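# Earphones into chest drawer, then close the drawer

## Task

Place the coiled earphones inside the small chest's open drawer, then push that drawer shut, with the chest still standing upright at the end.

## Robot and tools

Robot: two Franka FR3 seven-joint arms, left_arm and right_arm, each ending in a Robotiq 140 mm two-finger gripper. The left gripper's fingers can fold at a hinge: grip with the outer quarter of the pads (near the tips), because a part held nearer the palm may slip, get pulled in or get squeezed too hard, and pressing the fingertips onto a surface folds them quietly. The right gripper's fingers are rigid.

Frames: the scene frame has its origin at table height, midway between the arms, with +x out over the table, +y toward left_arm and +z up. The real bases sit at about (-0.037, +0.333, +0.013) m for left_arm and (-0.020, -0.325, +0.013) m for right_arm, each turned only slightly about z. Each arm reports its gripper pose (end_effector_position in metres, end_effector_quat_wxyz) in its own base frame. Fixed cameras and the table use the scene frame. In the gripper's own axes the fingers point along +z and close along y. end_effector_position is the point between the pads when they are shut; the fingertips reach about 33 mm past it for gaps up to 40 mm and only 9 mm past it when fully open.

execute_actions(actions, cameras): actions is a list of actions; each action is a list of up to 15 rows, one per 1/30 s control step, and a short action repeats its last row to fill 15 steps. Every row is one list of 18 numbers in [-1, 1] covering both arms: left dx, dy, dz, rx, ry, rz, gripper position, force_limit, speed, then the same nine for the right arm. The six pose numbers are an offset, not a pose: they count from that arm's Hand target as it was when the action began, along that arm's base axes, with 1.0 meaning 0.6 m or 180 degrees; rx, ry, rz form one rotation vector, turning about the Hand target point. Rows within an action do not add up, but each new action starts from the new Hand target, so repeating an offset moves further. Six zeros re-request the current Hand target. The three gripper numbers are absolute settings: position +1 fully open (140 mm), about -0.8 pads touching, -1 close until blocked; force_limit from -1 (about 14 N) to +1 (about 58 N); speed from -1 (about 30 mm/s) to +1 (about 250 mm/s), and faster closes grip harder. Always resend the gripper numbers you want kept, since 0 is itself a command. The controller clips each step to 70 mm and 16 degrees from the measured pose, so large offsets need several actions. cameras picks images by name (cam_high 504x504 fixed, cam_left_wrist and cam_right_wrist 896x504); an empty actions list returns all images and the state.

move(target, speed, blend, blocking, cameras): target is one 18-number row or a list of up to 15 such rows, laid out as above; every row is an offset from the Hand targets at the move's start, not from the previous row. The grippers travel in straight lines with no obstacle avoidance, all ending together, capped at 10 s. speed is top speed in m/s (0.002 to 2, default 0.25), one value or one per target; blend (metres) rounds corners of a list, 0 means stop at each. blocking=false returns after about 0.5 s while the move continues. The result adds a move: line giving the ending (done, off_target, moving, held, fault) and limits (paced = pose clipped, held = steps withheld).

wait(seconds 0 to 10) lets time run with last commands held. stop brakes a running move. zoom_image(camera, region [x0, y0, x1, y1] in pixels, at most 504 by 504) enlarges part of a camera's latest image. clear_fault(arm) clears a reported torque or force fault on left_arm or right_arm. read_manual gives licence texts only. finished_scene(scene) ends the current scene irrevocably.

Reading results: Hand target is the last commanded pose after clipping; the gripper may rest a little short of it, and the next command (even zeros) asks for it again. Tool commands shows current gripper settings. object_status: 0 moving, 1 blocked while opening, 2 blocked while closing (what you want after a grip), 3 reached the commanded position or pads met (maybe nothing held). position_measured is in counts: 3 fully open, about 75 = 100 mm, 139 = 60 mm, 200 = 20 mm, 230 pads touching. To tighten a grip, raise force_limit and nudge position (-1 to -0.98); to loosen, open and reclose slowly. Other lines give joint velocities, joint torques, external joint torques, flange force in gripper axes (noisy, includes held weight), logged positions at some steps, and MOTOR HOT warnings.

Things to avoid: a torque fault comes from contact torque reaching 85 N m on the big joints or 11 N m on the wrist joints, from joints passing their range, or from over-speed; a force fault from 85 N of outside force, held weight included. A faulted arm stays stopped until clear_fault, and a gripper holding it in place should open first. Overheating from long loads or stretched reach brakes an arm for 30 to 60 s. Keep the two grippers, housings and wrist cameras apart; a collision or squeeze between arms can end the scene. Do not drop the earphones from height, release them while moving, slam the drawer, tip the chest, push hard against fixed things, or let anything leave the table. Objects may occasionally be nudged by outside pushes.

Each tool is called after "Emit:" by a JSON object that holds its "method" and its "body", one argument or row to a line.

## Session

Emit:
{"method": "execute_actions", "body": {
  "actions": []
}}

Scene clock: 0.00 s.
left_arm: end_effector_position=(+0.4906, -0.1162, +0.1909) position_measured=3 object_status=3 end_effector_quat_wxyz=(+0.284, +0.567, -0.371, +0.679) | right_arm: end_effector_position=(+0.2735, +0.4998, +0.2177) position_measured=3 object_status=3 end_effector_quat_wxyz=(-0.212, +0.954, +0.039, +0.209)
Joint positions: left_arm=[-0.085 0.341 0.518 -2.654 -1.806 1.364 1.534] | right_arm=[0.878 -0.261 0.19 -2.629 -0.466 2.941 -0.145]
Joint velocities: within noise
Joint torques (N m): no reading
External joint torques (N m): no reading
Flange force (N): no reading
Hand target: left_arm +0.4906, -0.1162, +0.1909; +0.284, +0.567, -0.371, +0.679 | right_arm +0.2735, +0.4998, +0.2177; -0.212, +0.954, +0.039, +0.209
Tool commands: left_gripper/position=+1.0 left_gripper/force_limit=+1.0 left_gripper/speed=+1.0 right_gripper/position=+1.0 right_gripper/force_limit=+1.0 right_gripper/speed=+1.0

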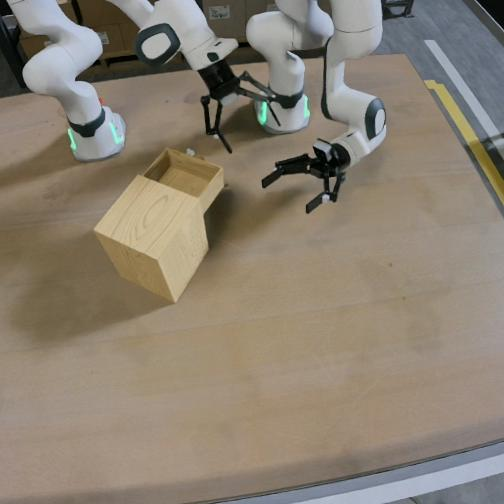

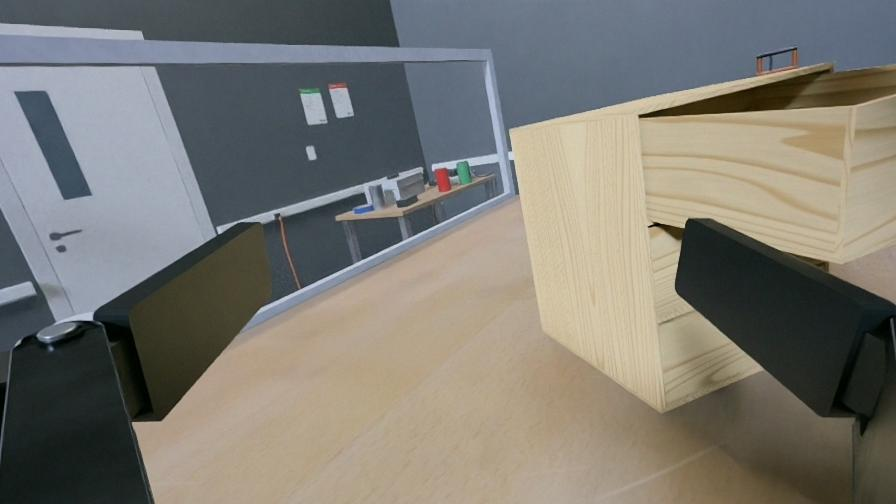

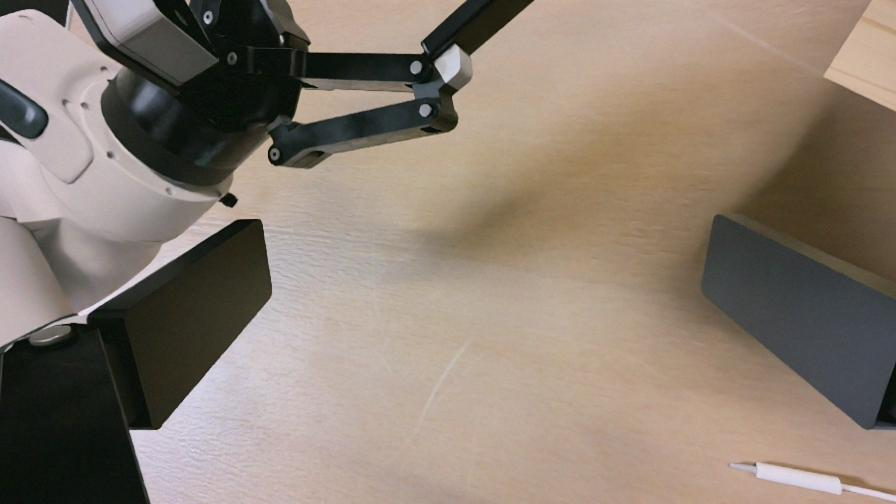

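Emit:
{"method": "zoom_image", "body": {
  "camera": "cam_high",
  "region": [130, 120, 250, 240]
}}

Emit:
{"method": "zoom_image", "body": {
  "camera": "cam_right_wrist",
  "region": [600, 380, 896, 504]
}}

Scaled by 4.200.

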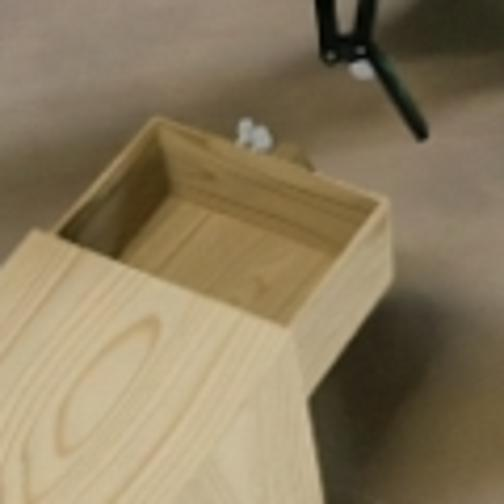

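Scaled by 1.703.

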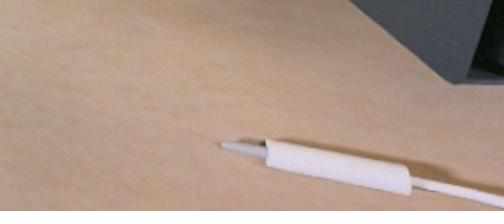

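Emit:
{"method": "move", "body": {
  "target": [
    [0,0,0,0,0,0,1,1,1,-0.15,-0.05,0.1,0,0,0,1,1,1],
    [0,0,0,0,0,0,1,1,1,-0.15,-0.22,0.12,0,0,0,1,1,1]
  ],
  "blend": 0.03,
  "cameras": ["all"]
}}

Scene clock: 4.47 s.
left_arm: end_effector_position=(+0.4906, -0.1162, +0.1909) position_measured=3 object_status=3 end_effector_quat_wxyz=(+0.284, +0.567, -0.371, +0.679) | right_arm: end_effector_position=(+0.1838, +0.3686, +0.2900) position_measured=3 object_status=3 end_effector_quat_wxyz=(-0.213, +0.954, +0.036, +0.208)
Joint positions: left_arm=[-0.085 0.341 0.518 -2.654 -1.806 1.364 1.534] | right_arm=[1.154 -0.999 0.064 -2.945 -0.26 2.502 -0.276]
Joint velocities: left_arm=[within noise] | right_arm=[-0.001 0 -0.001 0.001 -0.002 -0.002 -0.006]
Joint torques (N m): left_arm=[-0.17 -26.34 2.53 9.96 -0.49 -2.57 -0.01] | right_arm=[1.36 -2 -2.47 26.77 0.56 3.5 -0.36]
External joint torques (N m): left_arm=[-0.12 0.2 -0.5 0.06 0.05 0.11 -0.02] | right_arm=[1.37 -1.36 -0.6 1.02 -0.3 0.09 -0.33]
Flange force (N): left_arm=[-1.1 -0.2 0.9] | right_arm=[0.5 3.2 -6.1]
Hand target: left_arm +0.4906, -0.1162, +0.1909; +0.284, +0.567, -0.371, +0.679 | right_arm +0.1835, +0.3678, +0.2897; -0.212, +0.954, +0.039, +0.209
Off the commanded pose: left_arm 0.000 m, 0 deg | right_arm 0.001 m, 0 deg.
move: done
camera_calibration:
cam_right_wrist: T_world_to_cam=[[0.161922, -0.896215, -0.413013, 0.433038], [-0.986083, -0.130961, -0.102416, 0.267625], [0.0376987, 0.423849, -0.904948, 0.23896], [0, 0, 0, 1]] pos_world=[0.184773, 0.32186, 0.422506]

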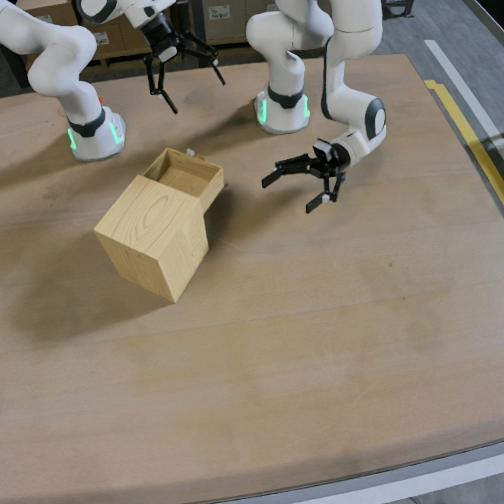

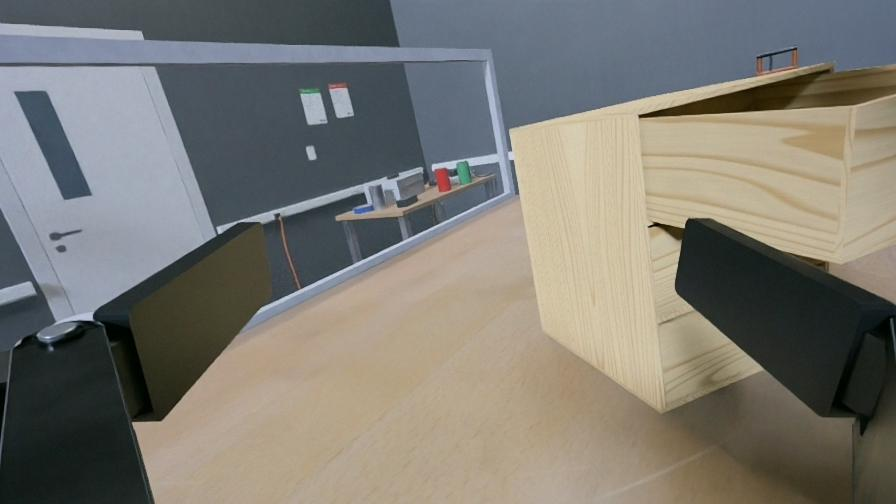

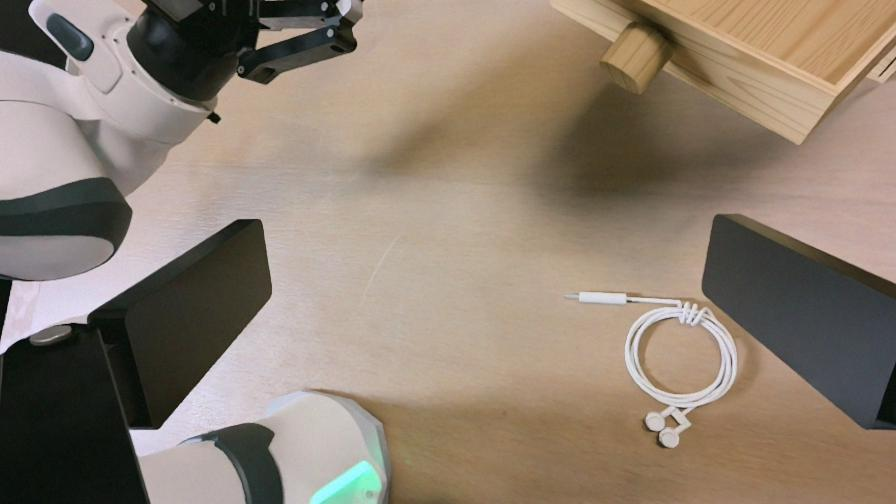

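Emit:
{"method": "move", "body": {
  "target": [0,0,0,0,0,0,1,1,1,-0.067,-0.05,-0.2,-0.137,0.135,-0.025,-0.32,1,0],
  "cameras": ["all"]
}}

Scene clock: 11.33 s.
left_arm: end_effector_position=(+0.4906, -0.1162, +0.1909) position_measured=3 object_status=3 end_effector_quat_wxyz=(+0.284, +0.567, -0.371, +0.679) | right_arm: end_effector_position=(+0.1445, +0.3385, +0.1706) position_measured=169 object_status=3 end_effector_quat_wxyz=(-0.002, +1.000, -0.002, +0.002)
Joint positions: left_arm=[-0.085 0.341 0.518 -2.654 -1.806 1.364 1.534] | right_arm=[1.286 -0.506 -0.117 -2.707 -0.074 2.208 -0.34]
Joint velocities: left_arm=[within noise] | right_arm=[0 0.001 0 -0.001 0 -0.003 -0.006]
Joint torques (N m): left_arm=[-0.2 -26.34 2.52 9.95 -0.49 -2.57 -0.05] | right_arm=[1.3 -14.06 0.41 25.41 0.86 2.72 -0.28]
External joint torques (N m): left_arm=[-0.14 0.13 -0.5 0.1 0.04 0.1 -0.06] | right_arm=[1.27 -0.52 -0.55 1.91 0.24 0.08 -0.28]
Flange force (N): left_arm=[-0.8 -0.3 1.0] | right_arm=[1.4 -3.9 -3.4]
Hand target: left_arm +0.4906, -0.1162, +0.1909; +0.284, +0.567, -0.371, +0.679 | right_arm +0.1433, +0.3378, +0.1697; +0.000, +1.000, +0.001, +0.000
Off the commanded pose: left_arm 0.000 m, 0 deg | right_arm 0.002 m, 0 deg.
move: done
camera_calibration:
cam_right_wrist: T_world_to_cam=[[-0.00798249, -0.999587, -0.0276184, 0.356913], [-0.939029, -0.00200116, 0.343833, 0.086076], [-0.343746, 0.0286791, -0.938625, 0.339754], [0, 0, 0, 1]] pos_world=[0.200466, 0.347194, 0.299163]

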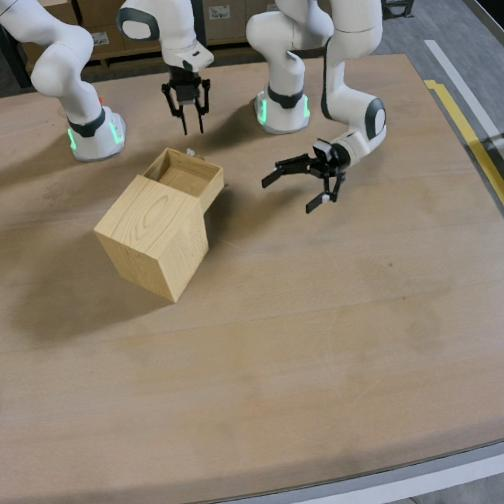

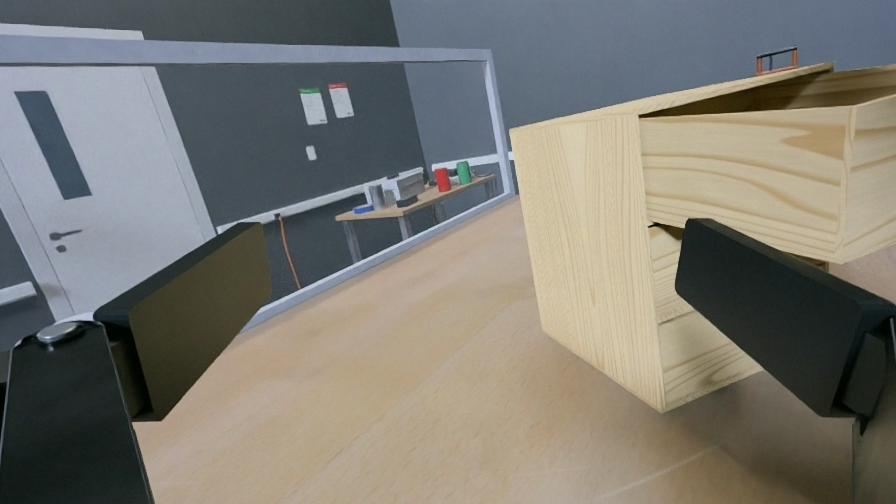

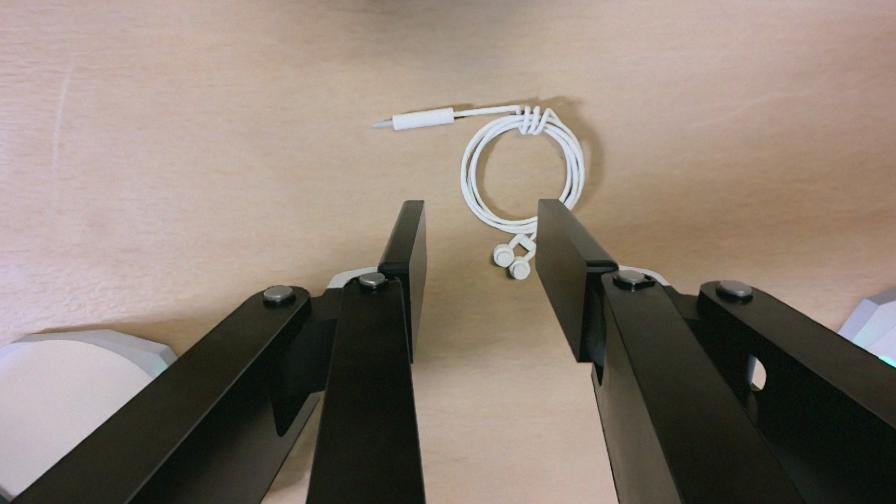

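Emit:
{"method": "move", "body": {
  "target": [0,0,0,0,0,0,1,1,1,0,0.007,-0.208,0,0,0,-0.32,1,0],
  "speed": 0.15,
  "cameras": ["cam_right_wrist"]
}}

Scene clock: 13.73 s.
left_arm: end_effector_position=(+0.4906, -0.1162, +0.1909) position_measured=3 object_status=3 end_effector_quat_wxyz=(+0.284, +0.567, -0.371, +0.679) | right_arm: end_effector_position=(+0.1435, +0.3412, +0.0453) position_measured=169 object_status=3 end_effector_quat_wxyz=(+0.001, +1.000, -0.001, +0.001)
Joint positions: left_arm=[-0.085 0.341 0.518 -2.654 -1.806 1.364 1.534] | right_arm=[1.304 -0.187 -0.142 -2.816 -0.058 2.629 -0.354]
Joint velocities: left_arm=[within noise] | right_arm=[-0.001 0.001 -0.001 -0.001 0 0.004 -0.001]
Joint torques (N m): left_arm=[-0.2 -26.35 2.49 9.94 -0.47 -2.57 0] | right_arm=[1.36 -20.29 -0.15 20.19 0.64 3.03 -0.17]
External joint torques (N m): left_arm=[-0.11 0.2 -0.51 0.03 0.07 0.11 -0.01] | right_arm=[1.3 -0.69 -0.63 1.93 0.26 0.42 -0.18]
Flange force (N): left_arm=[-1.0 -0.1 0.8] | right_arm=[1.5 -4.5 -0.8]
Hand target: left_arm +0.4906, -0.1162, +0.1909; +0.284, +0.567, -0.371, +0.679 | right_arm +0.1433, +0.3420, +0.0449; +0.000, +1.000, +0.001, +0.000
Off the commanded pose: left_arm 0.000 m, 0 deg | right_arm 0.001 m, 0 deg.
move: done
camera_calibration:
cam_right_wrist: T_world_to_cam=[[-0.00603473, -0.999741, -0.0219492, 0.355599], [-0.937977, -0.00194966, 0.346691, 0.127935], [-0.346644, 0.02268, -0.937722, 0.224163], [0, 0, 0, 1]] pos_world=[0.199851, 0.350672, 0.173653]
Images, in order (width x height): cam_right_wrist 896x504.

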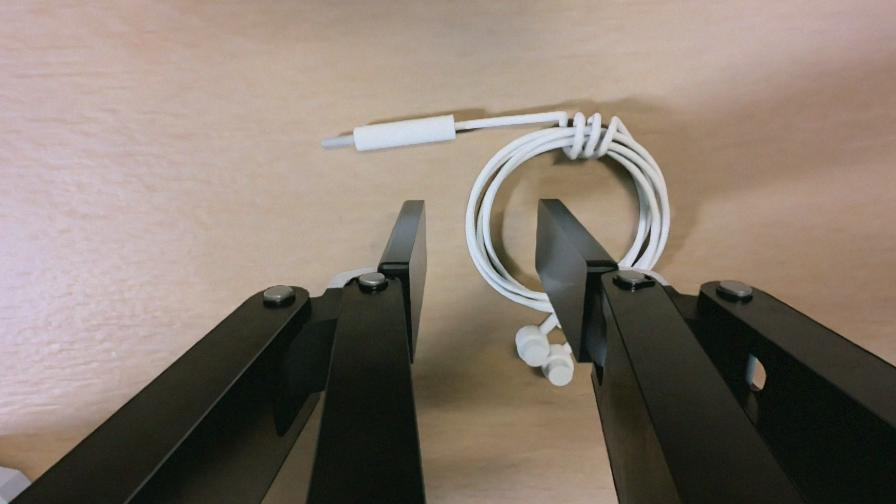

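Emit:
{"method": "move", "body": {
  "target": [0,0,0,0,0,0,1,1,1,0,0,-0.03,0,0,0,-0.32,1,0],
  "speed": 0.05,
  "cameras": ["cam_right_wrist"]
}}

Scene clock: 15.03 s.
left_arm: end_effector_position=(+0.4906, -0.1162, +0.1909) position_measured=3 object_status=3 end_effector_quat_wxyz=(+0.284, +0.567, -0.371, +0.679) | right_arm: end_effector_position=(+0.1438, +0.3419, +0.0277) position_measured=169 object_status=3 end_effector_quat_wxyz=(+0.000, +1.000, -0.001, +0.001)
Joint positions: left_arm=[-0.085 0.341 0.518 -2.654 -1.806 1.364 1.534] | right_arm=[1.308 -0.126 -0.144 -2.819 -0.046 2.694 -0.362]
Joint velocities: left_arm=[within noise] | right_arm=[0 0 0 0 0.001 0.004 -0.003]
Joint torques (N m): left_arm=[-0.21 -26.33 2.52 9.96 -0.49 -2.58 -0.02] | right_arm=[1.24 -21.48 -0.11 18.5 0.63 3.09 -0.37]
External joint torques (N m): left_arm=[-0.15 0.16 -0.5 0.1 0.05 0.08 -0.03] | right_arm=[1.25 -0.67 -0.39 1.08 0.29 0.45 -0.37]
Flange force (N): left_arm=[-1.0 -0.3 0.9] | right_arm=[0.7 -2.2 -0.1]
Hand target: left_arm +0.4906, -0.1162, +0.1909; +0.284, +0.567, -0.371, +0.679 | right_arm +0.1433, +0.3420, +0.0269; +0.000, +1.000, +0.001, +0.000
Off the commanded pose: left_arm 0.000 m, 0 deg | right_arm 0.001 m, 0 deg.
move: done
camera_calibration:
cam_right_wrist: T_world_to_cam=[[-0.0061536, -0.999712, -0.0231806, 0.356028], [-0.938088, -0.00225753, 0.346388, 0.13437], [-0.346341, 0.023877, -0.937805, 0.207341], [0, 0, 0, 1]] pos_world=[0.200052, 0.351278, 0.156154]
Images, in order (width x height): cam_right_wrist 896x504.

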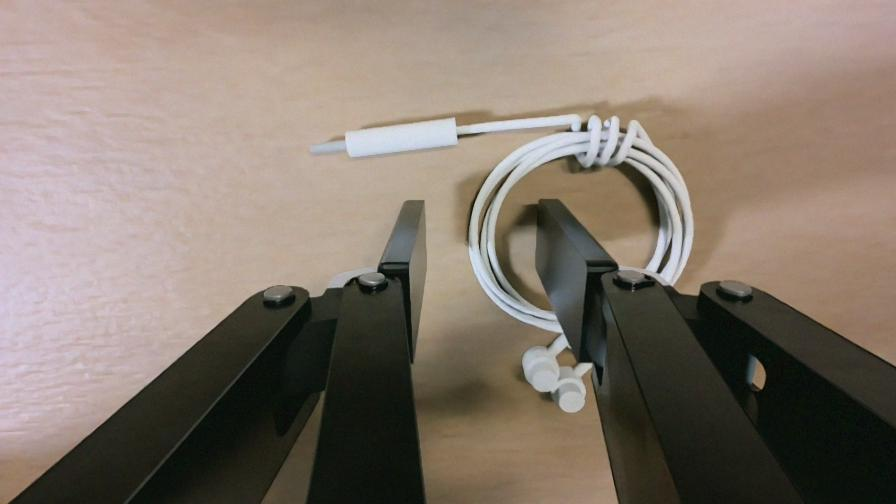

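Emit:
{"method": "move", "body": {
  "target": [0,0,0,0,0,0,1,1,1,0,0,-0.0067,0,0,0,-0.32,1,0],
  "speed": 0.02
}}

Emit:
{"method": "move", "body": {
  "target": [0,0,0,0,0,0,1,1,1,0,0,-0.0033,0,0,0,-0.32,1,0],
  "speed": 0.02,
  "cameras": ["cam_right_wrist"]
}}

Scene clock: 16.17 s.
left_arm: end_effector_position=(+0.4906, -0.1162, +0.1909) position_measured=3 object_status=3 end_effector_quat_wxyz=(+0.284, +0.567, -0.371, +0.679) | right_arm: end_effector_position=(+0.1441, +0.3421, +0.0239) position_measured=169 object_status=3 end_effector_quat_wxyz=(+0.000, +1.000, -0.001, +0.001)
Joint positions: left_arm=[-0.085 0.341 0.518 -2.654 -1.806 1.364 1.534] | right_arm=[1.308 -0.112 -0.144 -2.819 -0.043 2.708 -0.365]
Joint velocities: left_arm=[within noise] | right_arm=[0.001 0 0.001 0.001 0.001 0.005 -0.002]
Joint torques (N m): left_arm=[-0.19 -26.32 2.53 9.98 -0.48 -2.57 -0.03] | right_arm=[1.27 -21.75 0.09 17.95 0.63 3.09 -0.32]
External joint torques (N m): left_arm=[-0.2 0.19 -0.56 0.1 0.07 0.09 -0.04] | right_arm=[1.27 -0.63 -0.17 0.78 0.3 0.45 -0.32]
Flange force (N): left_arm=[-1.1 -0.3 1.0] | right_arm=[-0.1 -1.6 0.1]
Hand target: left_arm +0.4906, -0.1162, +0.1909; +0.284, +0.567, -0.371, +0.679 | right_arm +0.1433, +0.3420, +0.0228; +0.000, +1.000, +0.001, +0.000
Off the commanded pose: left_arm 0.000 m, 0 deg | right_arm 0.001 m, 0 deg.
move: done

Scene clock: 16.87 s.
left_arm: end_effector_position=(+0.4906, -0.1162, +0.1909) position_measured=3 object_status=3 end_effector_quat_wxyz=(+0.284, +0.567, -0.371, +0.679) | right_arm: end_effector_position=(+0.1442, +0.3421, +0.0219) position_measured=169 object_status=3 end_effector_quat_wxyz=(+0.000, +1.000, -0.001, +0.001)
Joint positions: left_arm=[-0.085 0.341 0.518 -2.654 -1.806 1.364 1.534] | right_arm=[1.308 -0.105 -0.144 -2.819 -0.041 2.715 -0.366]
Joint velocities: left_arm=[within noise] | right_arm=[0.001 0.002 0 0.001 0.002 0.004 -0.001]
Joint torques (N m): left_arm=[-0.19 -26.35 2.53 9.94 -0.49 -2.58 -0.04] | right_arm=[1.29 -22.18 0.06 17.79 0.58 2.99 -0.24]
External joint torques (N m): left_arm=[-0.2 0.15 -0.56 0.07 0.05 0.08 -0.06] | right_arm=[1.31 -1.12 -0.18 0.89 0.26 0.38 -0.25]
Flange force (N): left_arm=[-0.9 -0.2 1.1] | right_arm=[-0.6 -0.8 -1.9]
Hand target: left_arm +0.4906, -0.1162, +0.1909; +0.284, +0.567, -0.371, +0.679 | right_arm +0.1433, +0.3420, +0.0209; +0.000, +1.000, +0.001, +0.000
Off the commanded pose: left_arm 0.000 m, 0 deg | right_arm 0.001 m, 0 deg.
move: done
camera_calibration:
cam_right_wrist: T_world_to_cam=[[-0.00654151, -0.999698, -0.0236789, 0.356142], [-0.938121, -0.00206393, 0.346302, 0.136741], [-0.346246, 0.024479, -0.937824, 0.201717], [0, 0, 0, 1]] pos_world=[0.200453, 0.351379, 0.150254]
Images, in order (width x height): cam_right_wrist 896x504.

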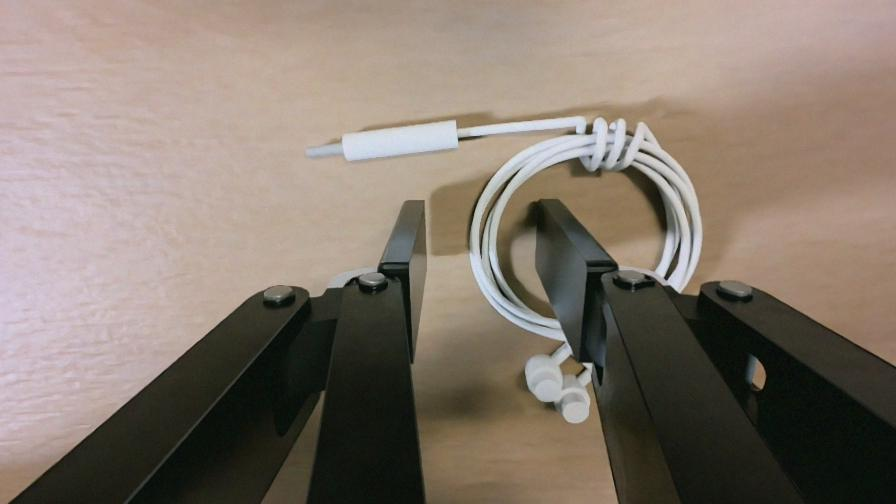

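Emit:
{"method": "move", "body": {
  "target": [0,0,0,0,0,0,1,1,1,0,0,-0.004,0,0,0,-0.32,1,0],
  "speed": 0.02
}}

Emit:
{"method": "move", "body": {
  "target": [0,0,0,0,0,0,1,1,1,0,0,-0.004,0,0,0,-0.32,1,0],
  "speed": 0.02,
  "cameras": ["cam_right_wrist"]
}}

Scene clock: 17.93 s.
left_arm: end_effector_position=(+0.4906, -0.1162, +0.1909) position_measured=3 object_status=3 end_effector_quat_wxyz=(+0.284, +0.567, -0.371, +0.679) | right_arm: end_effector_position=(+0.1442, +0.3421, +0.0195) position_measured=169 object_status=3 end_effector_quat_wxyz=(+0.000, +1.000, -0.001, +0.001)
Joint positions: left_arm=[-0.085 0.341 0.518 -2.654 -1.806 1.364 1.534] | right_arm=[1.308 -0.097 -0.144 -2.819 -0.039 2.724 -0.368]
Joint velocities: left_arm=[within noise] | right_arm=[0.001 -0.001 -0.001 0 0.001 0.004 -0.001]
Joint torques (N m): left_arm=[-0.22 -26.32 2.54 9.97 -0.48 -2.57 -0.03] | right_arm=[1.35 -22 0.22 17.55 0.63 3.04 -0.26]
External joint torques (N m): left_arm=[-0.22 0.23 -0.54 0.06 0.07 0.1 -0.04] | right_arm=[1.29 -0.72 -0.06 0.75 0.33 0.41 -0.26]
Flange force (N): left_arm=[-1.2 -0.2 1.0] | right_arm=[-0.5 -1.4 -0.3]
Hand target: left_arm +0.4906, -0.1162, +0.1909; +0.284, +0.567, -0.371, +0.679 | right_arm +0.1433, +0.3420, +0.0185; +0.000, +1.000, +0.001, +0.000
Off the commanded pose: left_arm 0.000 m, 0 deg | right_arm 0.001 m, 0 deg.
move: done

Scene clock: 18.63 s.
left_arm: end_effector_position=(+0.4906, -0.1162, +0.1909) position_measured=3 object_status=3 end_effector_quat_wxyz=(+0.284, +0.567, -0.371, +0.679) | right_arm: end_effector_position=(+0.1442, +0.3421, +0.0181) position_measured=169 object_status=3 end_effector_quat_wxyz=(+0.000, +1.000, -0.001, +0.001)
Joint positions: left_arm=[-0.085 0.341 0.518 -2.654 -1.806 1.364 1.534] | right_arm=[1.308 -0.092 -0.144 -2.819 -0.037 2.729 -0.37]
Joint velocities: left_arm=[within noise] | right_arm=[0 0 0.001 0 0.001 0.001 -0.004]
Joint torques (N m): left_arm=[-0.23 -26.36 2.5 9.95 -0.48 -2.57 -0.03] | right_arm=[1.45 -19.87 0.33 17.42 0.67 3.77 -0.2]
External joint torques (N m): left_arm=[-0.16 0.13 -0.52 0.08 0.06 0.1 -0.04] | right_arm=[1.47 1.37 0.14 0.79 0.36 1.16 -0.2]
Flange force (N): left_arm=[-0.8 -0.2 1.0] | right_arm=[0.8 -6.4 9.8]
Hand target: left_arm +0.4906, -0.1162, +0.1909; +0.284, +0.567, -0.371, +0.679 | right_arm +0.1433, +0.3420, +0.0161; +0.000, +1.000, +0.001, +0.000
Off the commanded pose: left_arm 0.000 m, 0 deg | right_arm 0.002 m, 0 deg.
move: done
camera_calibration:
cam_right_wrist: T_world_to_cam=[[-0.00642174, -0.9997, -0.0236159, 0.35602], [-0.937979, -0.00216448, 0.346685, 0.1381], [-0.346633, 0.0243775, -0.937684, 0.198278], [0, 0, 0, 1]] pos_world=[0.200551, 0.351379, 0.146453]
Images, in order (width x height): cam_right_wrist 896x504.

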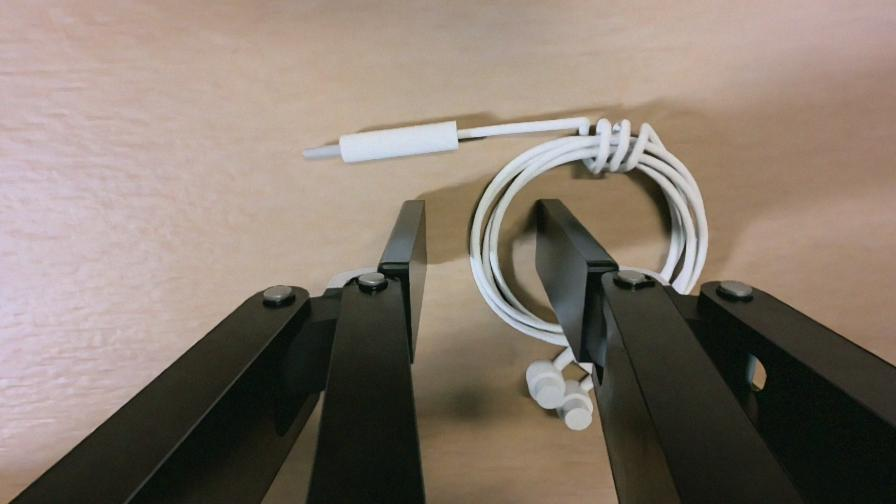

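Emit:
{"method": "move", "body": {
  "target": [
    [0,0,0,0,0,0,1,1,1,0,0,0.0042,0,0,0,-0.32,1,0],
    [0,0,0,0,0,0,1,1,1,0,0,0.0042,0,0,0,-1,-0.6,-1]
  ],
  "speed": 0.02
}}

Emit:
{"method": "wait", "body": {
  "seconds": 1,
  "cameras": ["cam_right_wrist"]
}}

Scene clock: 21.20 s.
left_arm: end_effector_position=(+0.4906, -0.1162, +0.1909) position_measured=3 object_status=3 end_effector_quat_wxyz=(+0.284, +0.567, -0.371, +0.679) | right_arm: end_effector_position=(+0.1438, +0.3411, +0.0191) position_measured=223 object_status=2 end_effector_quat_wxyz=(+0.001, +1.000, -0.001, +0.000)
Joint positions: left_arm=[-0.085 0.341 0.518 -2.654 -1.806 1.364 1.534] | right_arm=[1.309 -0.097 -0.145 -2.821 -0.037 2.723 -0.371]
Joint velocities: left_arm=[within noise] | right_arm=[0 0.001 0 0.001 0 0.004 -0.002]
Joint torques (N m): left_arm=[-0.21 -26.34 2.52 9.95 -0.48 -2.57 -0.01] | right_arm=[1.2 -21.75 0.58 18.46 0.29 3.06 -0.14]
External joint torques (N m): left_arm=[-0.16 0.18 -0.51 0.1 0.05 0.1 -0.02] | right_arm=[1.17 -0.5 0.33 1.61 -0.02 0.43 -0.14]
Flange force (N): left_arm=[-1.1 -0.3 1.0] | right_arm=[0.0 -4.2 0.0]
Hand target: left_arm +0.4906, -0.1162, +0.1909; +0.284, +0.567, -0.371, +0.679 | right_arm +0.1433, +0.3420, +0.0186; +0.000, +1.000, +0.001, +0.000
Off the commanded pose: left_arm 0.000 m, 0 deg | right_arm 0.001 m, 0 deg.
move: done

Scene clock: 22.20 s.
left_arm: end_effector_position=(+0.4906, -0.1162, +0.1909) position_measured=3 object_status=3 end_effector_quat_wxyz=(+0.284, +0.567, -0.371, +0.679) | right_arm: end_effector_position=(+0.1439, +0.3413, +0.0191) position_measured=223 object_status=2 end_effector_quat_wxyz=(+0.000, +1.000, -0.001, +0.000)
Joint positions: left_arm=[-0.085 0.341 0.518 -2.654 -1.806 1.364 1.534] | right_arm=[1.309 -0.097 -0.144 -2.821 -0.037 2.724 -0.371]
Joint torques (N m): left_arm=[-0.18 -26.4 2.51 10 -0.48 -2.58 -0.03] | right_arm=[1.28 -21.92 0.49 18.51 0.3 3.1 -0.11]
External joint torques (N m): left_arm=[-0.09 0.04 -0.48 0.21 0.04 0.09 -0.04] | right_arm=[1.26 -0.67 0.24 1.67 -0.01 0.47 -0.11]
Flange force (N): left_arm=[-0.6 -0.5 0.9] | right_arm=[-0.1 -4.0 -0.4]
Hand target: left_arm +0.4906, -0.1162, +0.1909; +0.284, +0.567, -0.371, +0.679 | right_arm +0.1433, +0.3420, +0.0186; +0.000, +1.000, +0.001, +0.000
Tool commands: left_gripper/position=+1.0 left_gripper/force_limit=+1.0 left_gripper/speed=+1.0 right_gripper/position=-1.0 right_gripper/force_limit=-0.6 right_gripper/speed=-1.0
Off the commanded pose: left_arm 0.000 m, 0 deg | right_arm 0.001 m, 0 deg.
wait: 1.00 s; at rest by 0.17 s
camera_calibration:
cam_right_wrist: T_world_to_cam=[[-0.00598652, -0.999719, -0.0229259, 0.355159], [-0.937638, -0.00235664, 0.347606, 0.137424], [-0.347562, 0.0235771, -0.937361, 0.199578], [0, 0, 0, 1]] pos_world=[0.200346, 0.350677, 0.147449]
Images, in order (width x height): cam_right_wrist 896x504.

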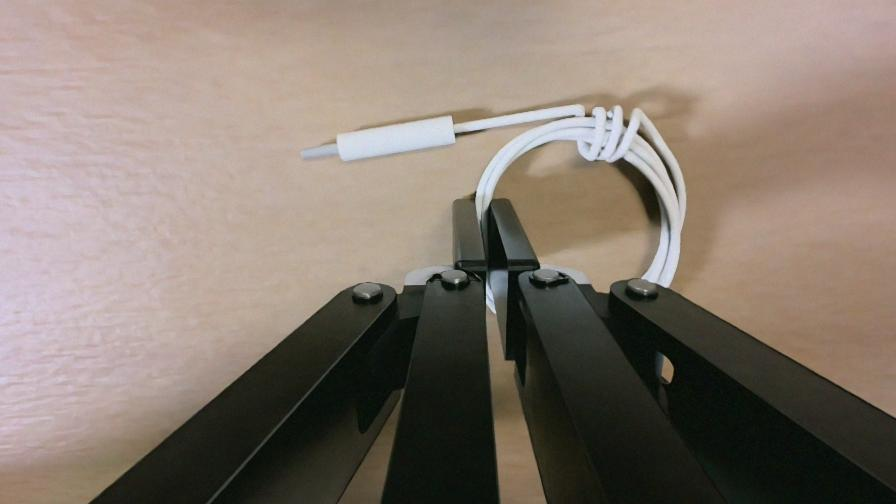

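Emit:
{"method": "move", "body": {
  "target": [
    [0,0,0,0,0,0,1,1,1,0,0,0.08,0,0,0,-1,-0.6,-1],
    [0,0,0,0,0,0,1,1,1,0.02,0,0.35,0,0,0,-1,-0.6,-1],
    [0,0,0,0,0,0,1,1,1,0.12,-0.03,0.53,0,0,-0.178,-1,-0.6,-1]
  ],
  "speed": [0.06,0.2,0.2],
  "blend": [0.02,0.05,0],
  "cameras": ["all"]
}}

Scene clock: 26.87 s.
left_arm: end_effector_position=(+0.4906, -0.1162, +0.1909) position_measured=3 object_status=3 end_effector_quat_wxyz=(+0.284, +0.567, -0.371, +0.679) | right_arm: end_effector_position=(+0.2159, +0.3243, +0.3374) position_measured=223 object_status=2 end_effector_quat_wxyz=(-0.001, +0.962, -0.272, +0.002)
Joint positions: left_arm=[-0.085 0.341 0.518 -2.654 -1.806 1.364 1.534] | right_arm=[1.028 -0.542 -0.033 -2.301 -0.02 1.762 -0.017]
Joint velocities: left_arm=[within noise] | right_arm=[0.001 0 -0.002 0.001 0 0 0.006]
Joint torques (N m): left_arm=[-0.18 -26.29 2.52 9.94 -0.47 -2.58 -0.03] | right_arm=[0.22 -14.3 0.34 27.05 1 2.7 0.04]
External joint torques (N m): left_arm=[-0.14 0.11 -0.52 0.13 0.06 0.08 -0.04] | right_arm=[0.24 -0.41 0.28 2.02 0.27 0.09 0.04]
Flange force (N): left_arm=[-0.9 -0.3 0.9] | right_arm=[-0.7 -3.7 -5.0]
Hand target: left_arm +0.4906, -0.1162, +0.1909; +0.284, +0.567, -0.371, +0.679 | right_arm +0.2153, +0.3240, +0.3366; +0.000, +0.961, -0.275, +0.000
Off the commanded pose: left_arm 0.000 m, 0 deg | right_arm 0.001 m, 0 deg.
move: done
camera_calibration:
cam_right_wrist: T_world_to_cam=[[-0.526918, -0.84946, -0.0278403, 0.411302], [-0.802499, 0.486466, 0.345465, -0.0926902], [-0.279915, 0.204373, -0.938019, 0.450294], [0, 0, 0, 1]] pos_world=[0.268383, 0.302447, 0.465856]

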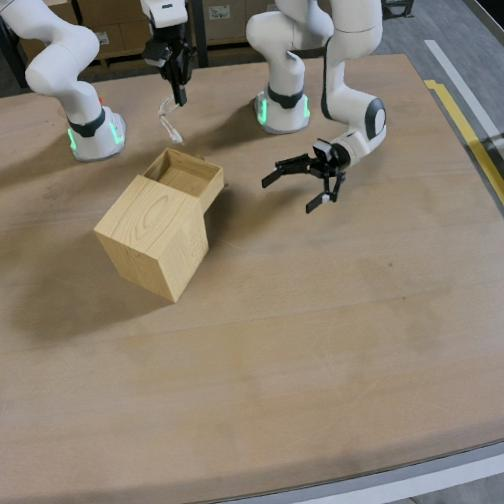

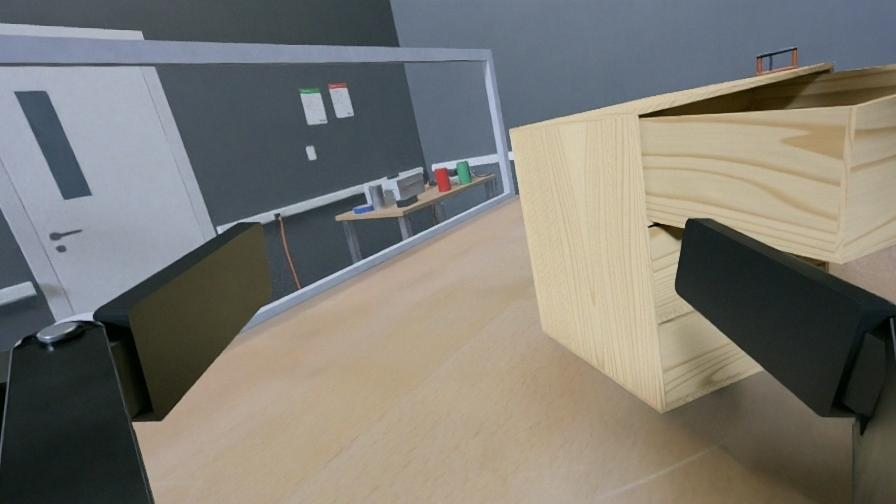

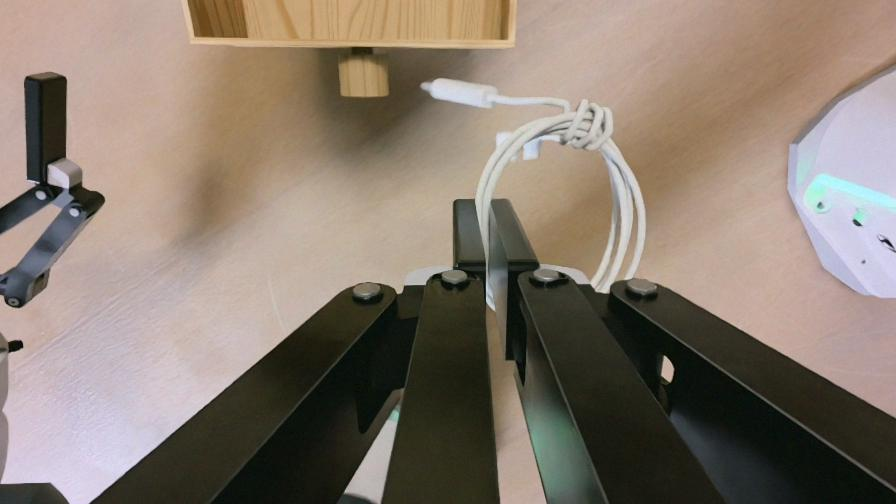

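Emit:
{"method": "move", "body": {
  "target": [0,0,0,0,0,0,1,1,1,0.255,0.007,-0.03,0,0,0,-1,-0.6,-1],
  "speed": 0.2,
  "cameras": ["all"]
}}

Scene clock: 30.33 s.
left_arm: end_effector_position=(+0.4906, -0.1162, +0.1909) position_measured=3 object_status=3 end_effector_quat_wxyz=(+0.284, +0.567, -0.371, +0.679) | right_arm: end_effector_position=(+0.3683, +0.3267, +0.3192) position_measured=223 object_status=2 end_effector_quat_wxyz=(+0.001, +0.961, -0.278, +0.001)
Joint positions: left_arm=[-0.085 0.341 0.518 -2.654 -1.806 1.364 1.534] | right_arm=[0.989 -0.224 -0.238 -2.054 -0.057 1.835 -0.235]
Joint velocities: left_arm=[within noise] | right_arm=[0.001 0 0 0 0.001 0 -0.007]
Joint torques (N m): left_arm=[-0.23 -26.32 2.53 9.94 -0.49 -2.57 0] | right_arm=[1.27 -25.29 0.83 27.08 0.98 3.06 -0.32]
External joint torques (N m): left_arm=[-0.21 0.1 -0.52 0.12 0.05 0.08 -0.02] | right_arm=[1.32 -1.08 -0.61 2.15 0.26 0.46 -0.32]
Flange force (N): left_arm=[-0.8 -0.2 1.0] | right_arm=[1.4 -3.8 -4.1]
Hand target: left_arm +0.4906, -0.1162, +0.1909; +0.284, +0.567, -0.371, +0.679 | right_arm +0.3683, +0.3282, +0.3186; +0.000, +0.961, -0.275, +0.000
Off the commanded pose: left_arm 0.000 m, 0 deg | right_arm 0.002 m, 0 deg.
move: done
camera_calibration:
cam_right_wrist: T_world_to_cam=[[-0.537588, -0.84291, -0.0224067, 0.493228], [-0.795314, 0.498046, 0.345579, 0.0282793], [-0.280133, 0.2036, -0.938122, 0.475822], [0, 0, 0, 1]] pos_world=[0.420937, 0.304785, 0.447658]

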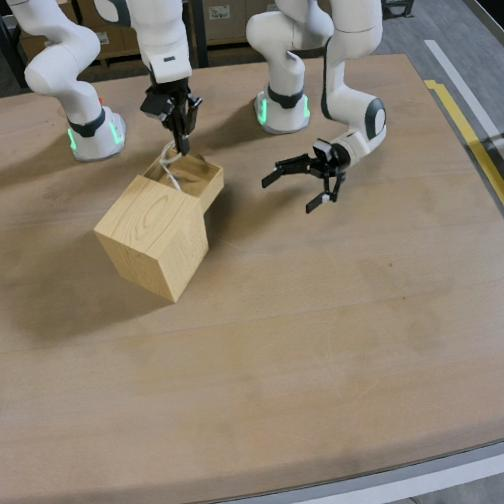

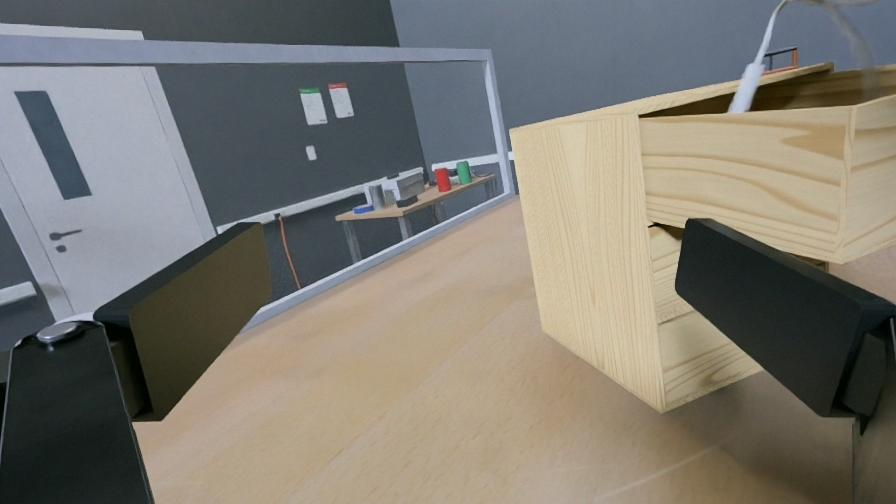

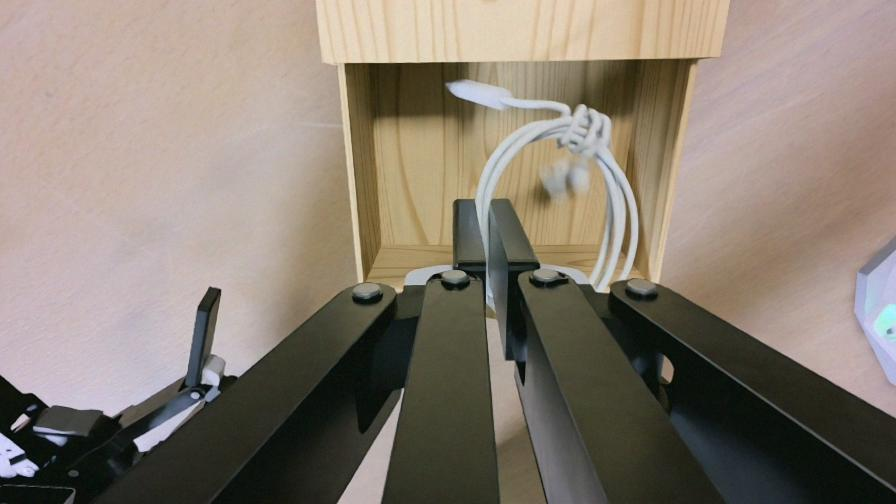

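Emit:
{"method": "move", "body": {
  "target": [0,0,0,0,0,0,1,1,1,-0.0167,0.011,-0.214,0,0,0,-1,-0.6,-1],
  "speed": 0.12,
  "cameras": ["all"]
}}

Scene clock: 33.00 s.
left_arm: end_effector_position=(+0.4906, -0.1162, +0.1909) position_measured=3 object_status=3 end_effector_quat_wxyz=(+0.284, +0.567, -0.371, +0.679) | right_arm: end_effector_position=(+0.3589, +0.3335, +0.1912) position_measured=223 object_status=2 end_effector_quat_wxyz=(+0.001, +0.962, -0.274, +0.001)
Joint positions: left_arm=[-0.085 0.341 0.518 -2.654 -1.806 1.364 1.534] | right_arm=[0.993 -0.142 -0.237 -2.306 -0.043 2.166 -0.234]
Joint velocities: left_arm=[within noise] | right_arm=[0 -0.001 -0.001 -0.001 -0.001 0.004 0]
Joint torques (N m): left_arm=[-0.18 -26.37 2.53 9.95 -0.48 -2.58 0] | right_arm=[0.91 -27.46 1.06 25.11 0.89 3.05 0.12]
External joint torques (N m): left_arm=[-0.19 0.12 -0.56 0.06 0.07 0.08 -0.01] | right_arm=[0.9 -1.33 0.16 1.33 0.27 0.45 0.12]
Flange force (N): left_arm=[-0.8 -0.1 1.0] | right_arm=[-1.1 -0.7 -2.3]
Hand target: left_arm +0.4906, -0.1162, +0.1909; +0.284, +0.567, -0.371, +0.679 | right_arm +0.3583, +0.3348, +0.1902; +0.000, +0.961, -0.275, +0.000
Off the commanded pose: left_arm 0.000 m, 0 deg | right_arm 0.002 m, 0 deg.
move: done
camera_calibration:
cam_right_wrist: T_world_to_cam=[[-0.530206, -0.847568, -0.0226128, 0.489942], [-0.799512, 0.49091, 0.346103, 0.0653543], [-0.282245, 0.201585, -0.937924, 0.353009], [0, 0, 0, 1]] pos_world=[0.411657, 0.312014, 0.319556]

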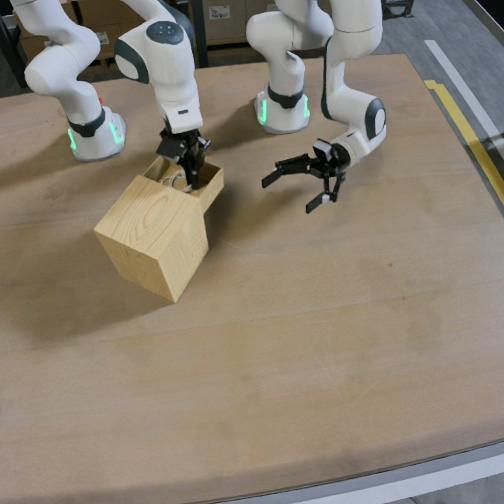

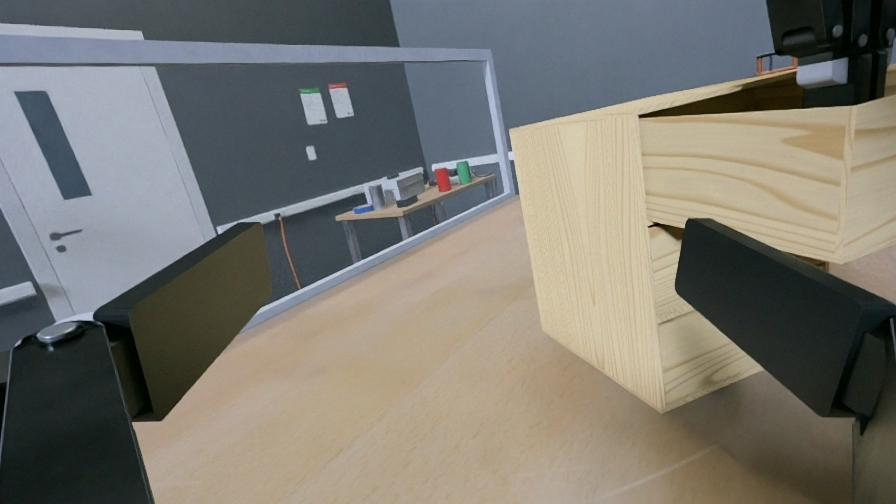

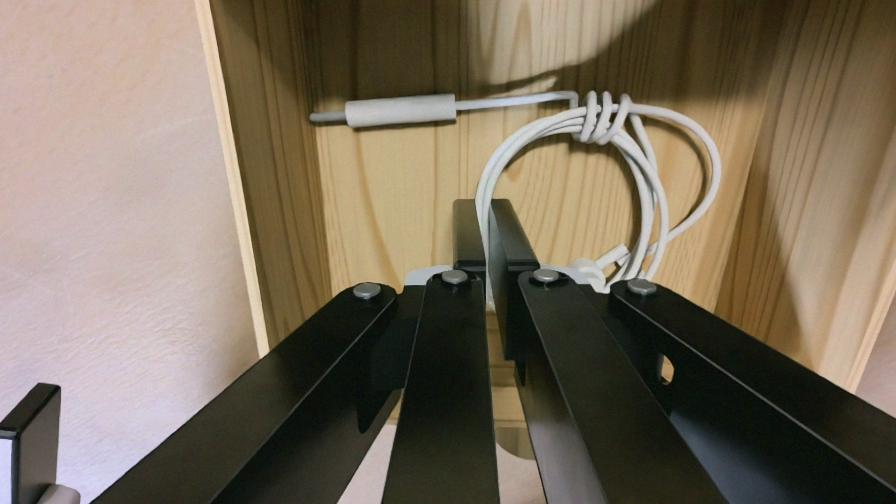

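Emit:
{"method": "move", "body": {
  "target": [0,0,0,0,0,0,1,1,1,0,0,-0.0133,0,0,0,-1,-0.6,-1],
  "speed": 0.03,
  "cameras": ["cam_right_wrist"]
}}

Scene clock: 34.27 s.
left_arm: end_effector_position=(+0.4906, -0.1162, +0.1909) position_measured=3 object_status=3 end_effector_quat_wxyz=(+0.284, +0.567, -0.371, +0.679) | right_arm: end_effector_position=(+0.3588, +0.3340, +0.1836) position_measured=223 object_status=2 end_effector_quat_wxyz=(+0.001, +0.962, -0.274, +0.001)
Joint positions: left_arm=[-0.085 0.341 0.518 -2.654 -1.806 1.364 1.534] | right_arm=[0.993 -0.132 -0.237 -2.316 -0.041 2.187 -0.234]
Joint velocities: left_arm=[within noise] | right_arm=[0.001 -0.001 0 0 0 0.004 0]
Joint torques (N m): left_arm=[-0.19 -26.39 2.54 9.9 -0.47 -2.57 0] | right_arm=[0.79 -27.42 0.72 24.63 0.89 3.07 0.02]
External joint torques (N m): left_arm=[-0.19 0.07 -0.53 0.11 0.05 0.09 -0.01] | right_arm=[0.87 -0.93 -0.03 0.89 0.27 0.45 0.02]
Flange force (N): left_arm=[-0.6 -0.2 1.0] | right_arm=[-0.7 -0.5 -1.2]
Hand target: left_arm +0.4906, -0.1162, +0.1909; +0.284, +0.567, -0.371, +0.679 | right_arm +0.3583, +0.3348, +0.1822; +0.000, +0.961, -0.275, +0.000
Off the commanded pose: left_arm 0.000 m, 0 deg | right_arm 0.002 m, 0 deg.
move: done
camera_calibration:
cam_right_wrist: T_world_to_cam=[[-0.530892, -0.847118, -0.0233425, 0.490426], [-0.799301, 0.491393, 0.345907, 0.0675322], [-0.281554, 0.202297, -0.937978, 0.345283], [0, 0, 0, 1]] pos_world=[0.411558, 0.312414, 0.311956]
Images, in order (width x height): cam_right_wrist 896x504.

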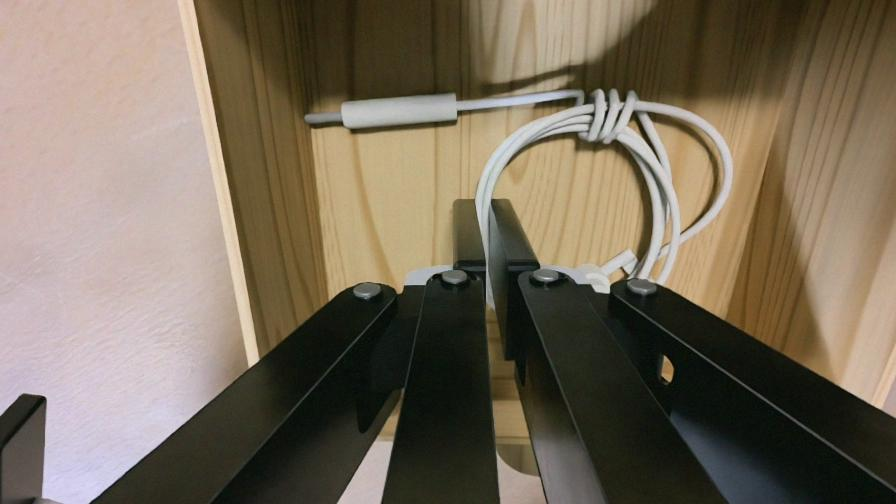

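Emit:
{"method": "move", "body": {
  "target": [0,0,0,0,0,0,1,1,1,0,0,-0.0083,0,0,0,-1,-0.6,-1],
  "speed": 0.02,
  "cameras": ["cam_right_wrist"]
}}

Scene clock: 35.30 s.
left_arm: end_effector_position=(+0.4906, -0.1162, +0.1909) position_measured=3 object_status=3 end_effector_quat_wxyz=(+0.284, +0.567, -0.371, +0.679) | right_arm: end_effector_position=(+0.3586, +0.3343, +0.1787) position_measured=223 object_status=2 end_effector_quat_wxyz=(+0.001, +0.962, -0.275, +0.001)
Joint positions: left_arm=[-0.085 0.341 0.518 -2.654 -1.806 1.364 1.534] | right_arm=[0.993 -0.126 -0.237 -2.323 -0.04 2.2 -0.234]
Joint velocities: left_arm=[within noise] | right_arm=[0.001 -0.001 0 -0.002 0.001 0.005 0.001]
Joint torques (N m): left_arm=[-0.17 -26.37 2.56 9.95 -0.48 -2.58 -0.01] | right_arm=[0.76 -27.48 0.55 24.53 0.9 3.11 -0.05]
External joint torques (N m): left_arm=[-0.14 0.19 -0.49 0 0.07 0.1 -0.02] | right_arm=[0.74 -1.04 -0.26 0.99 0.29 0.5 -0.05]
Flange force (N): left_arm=[-0.9 -0.1 0.8] | right_arm=[-0.2 -0.4 -1.2]
Hand target: left_arm +0.4906, -0.1162, +0.1909; +0.284, +0.567, -0.371, +0.679 | right_arm +0.3583, +0.3348, +0.1772; +0.000, +0.961, -0.275, +0.000
Off the commanded pose: left_arm 0.000 m, 0 deg | right_arm 0.002 m, 0 deg.
move: done
camera_calibration:
cam_right_wrist: T_world_to_cam=[[-0.531389, -0.846802, -0.0235123, 0.490531], [-0.799053, 0.491821, 0.345871, 0.068744], [-0.28132, 0.202579, -0.937987, 0.340409], [0, 0, 0, 1]] pos_world=[0.411357, 0.312613, 0.307056]
Images, in order (width x height): cam_right_wrist 896x504.

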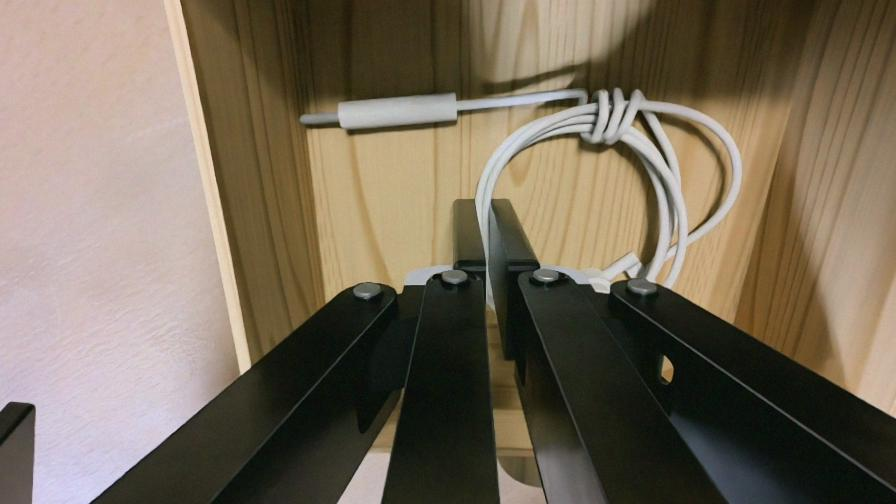

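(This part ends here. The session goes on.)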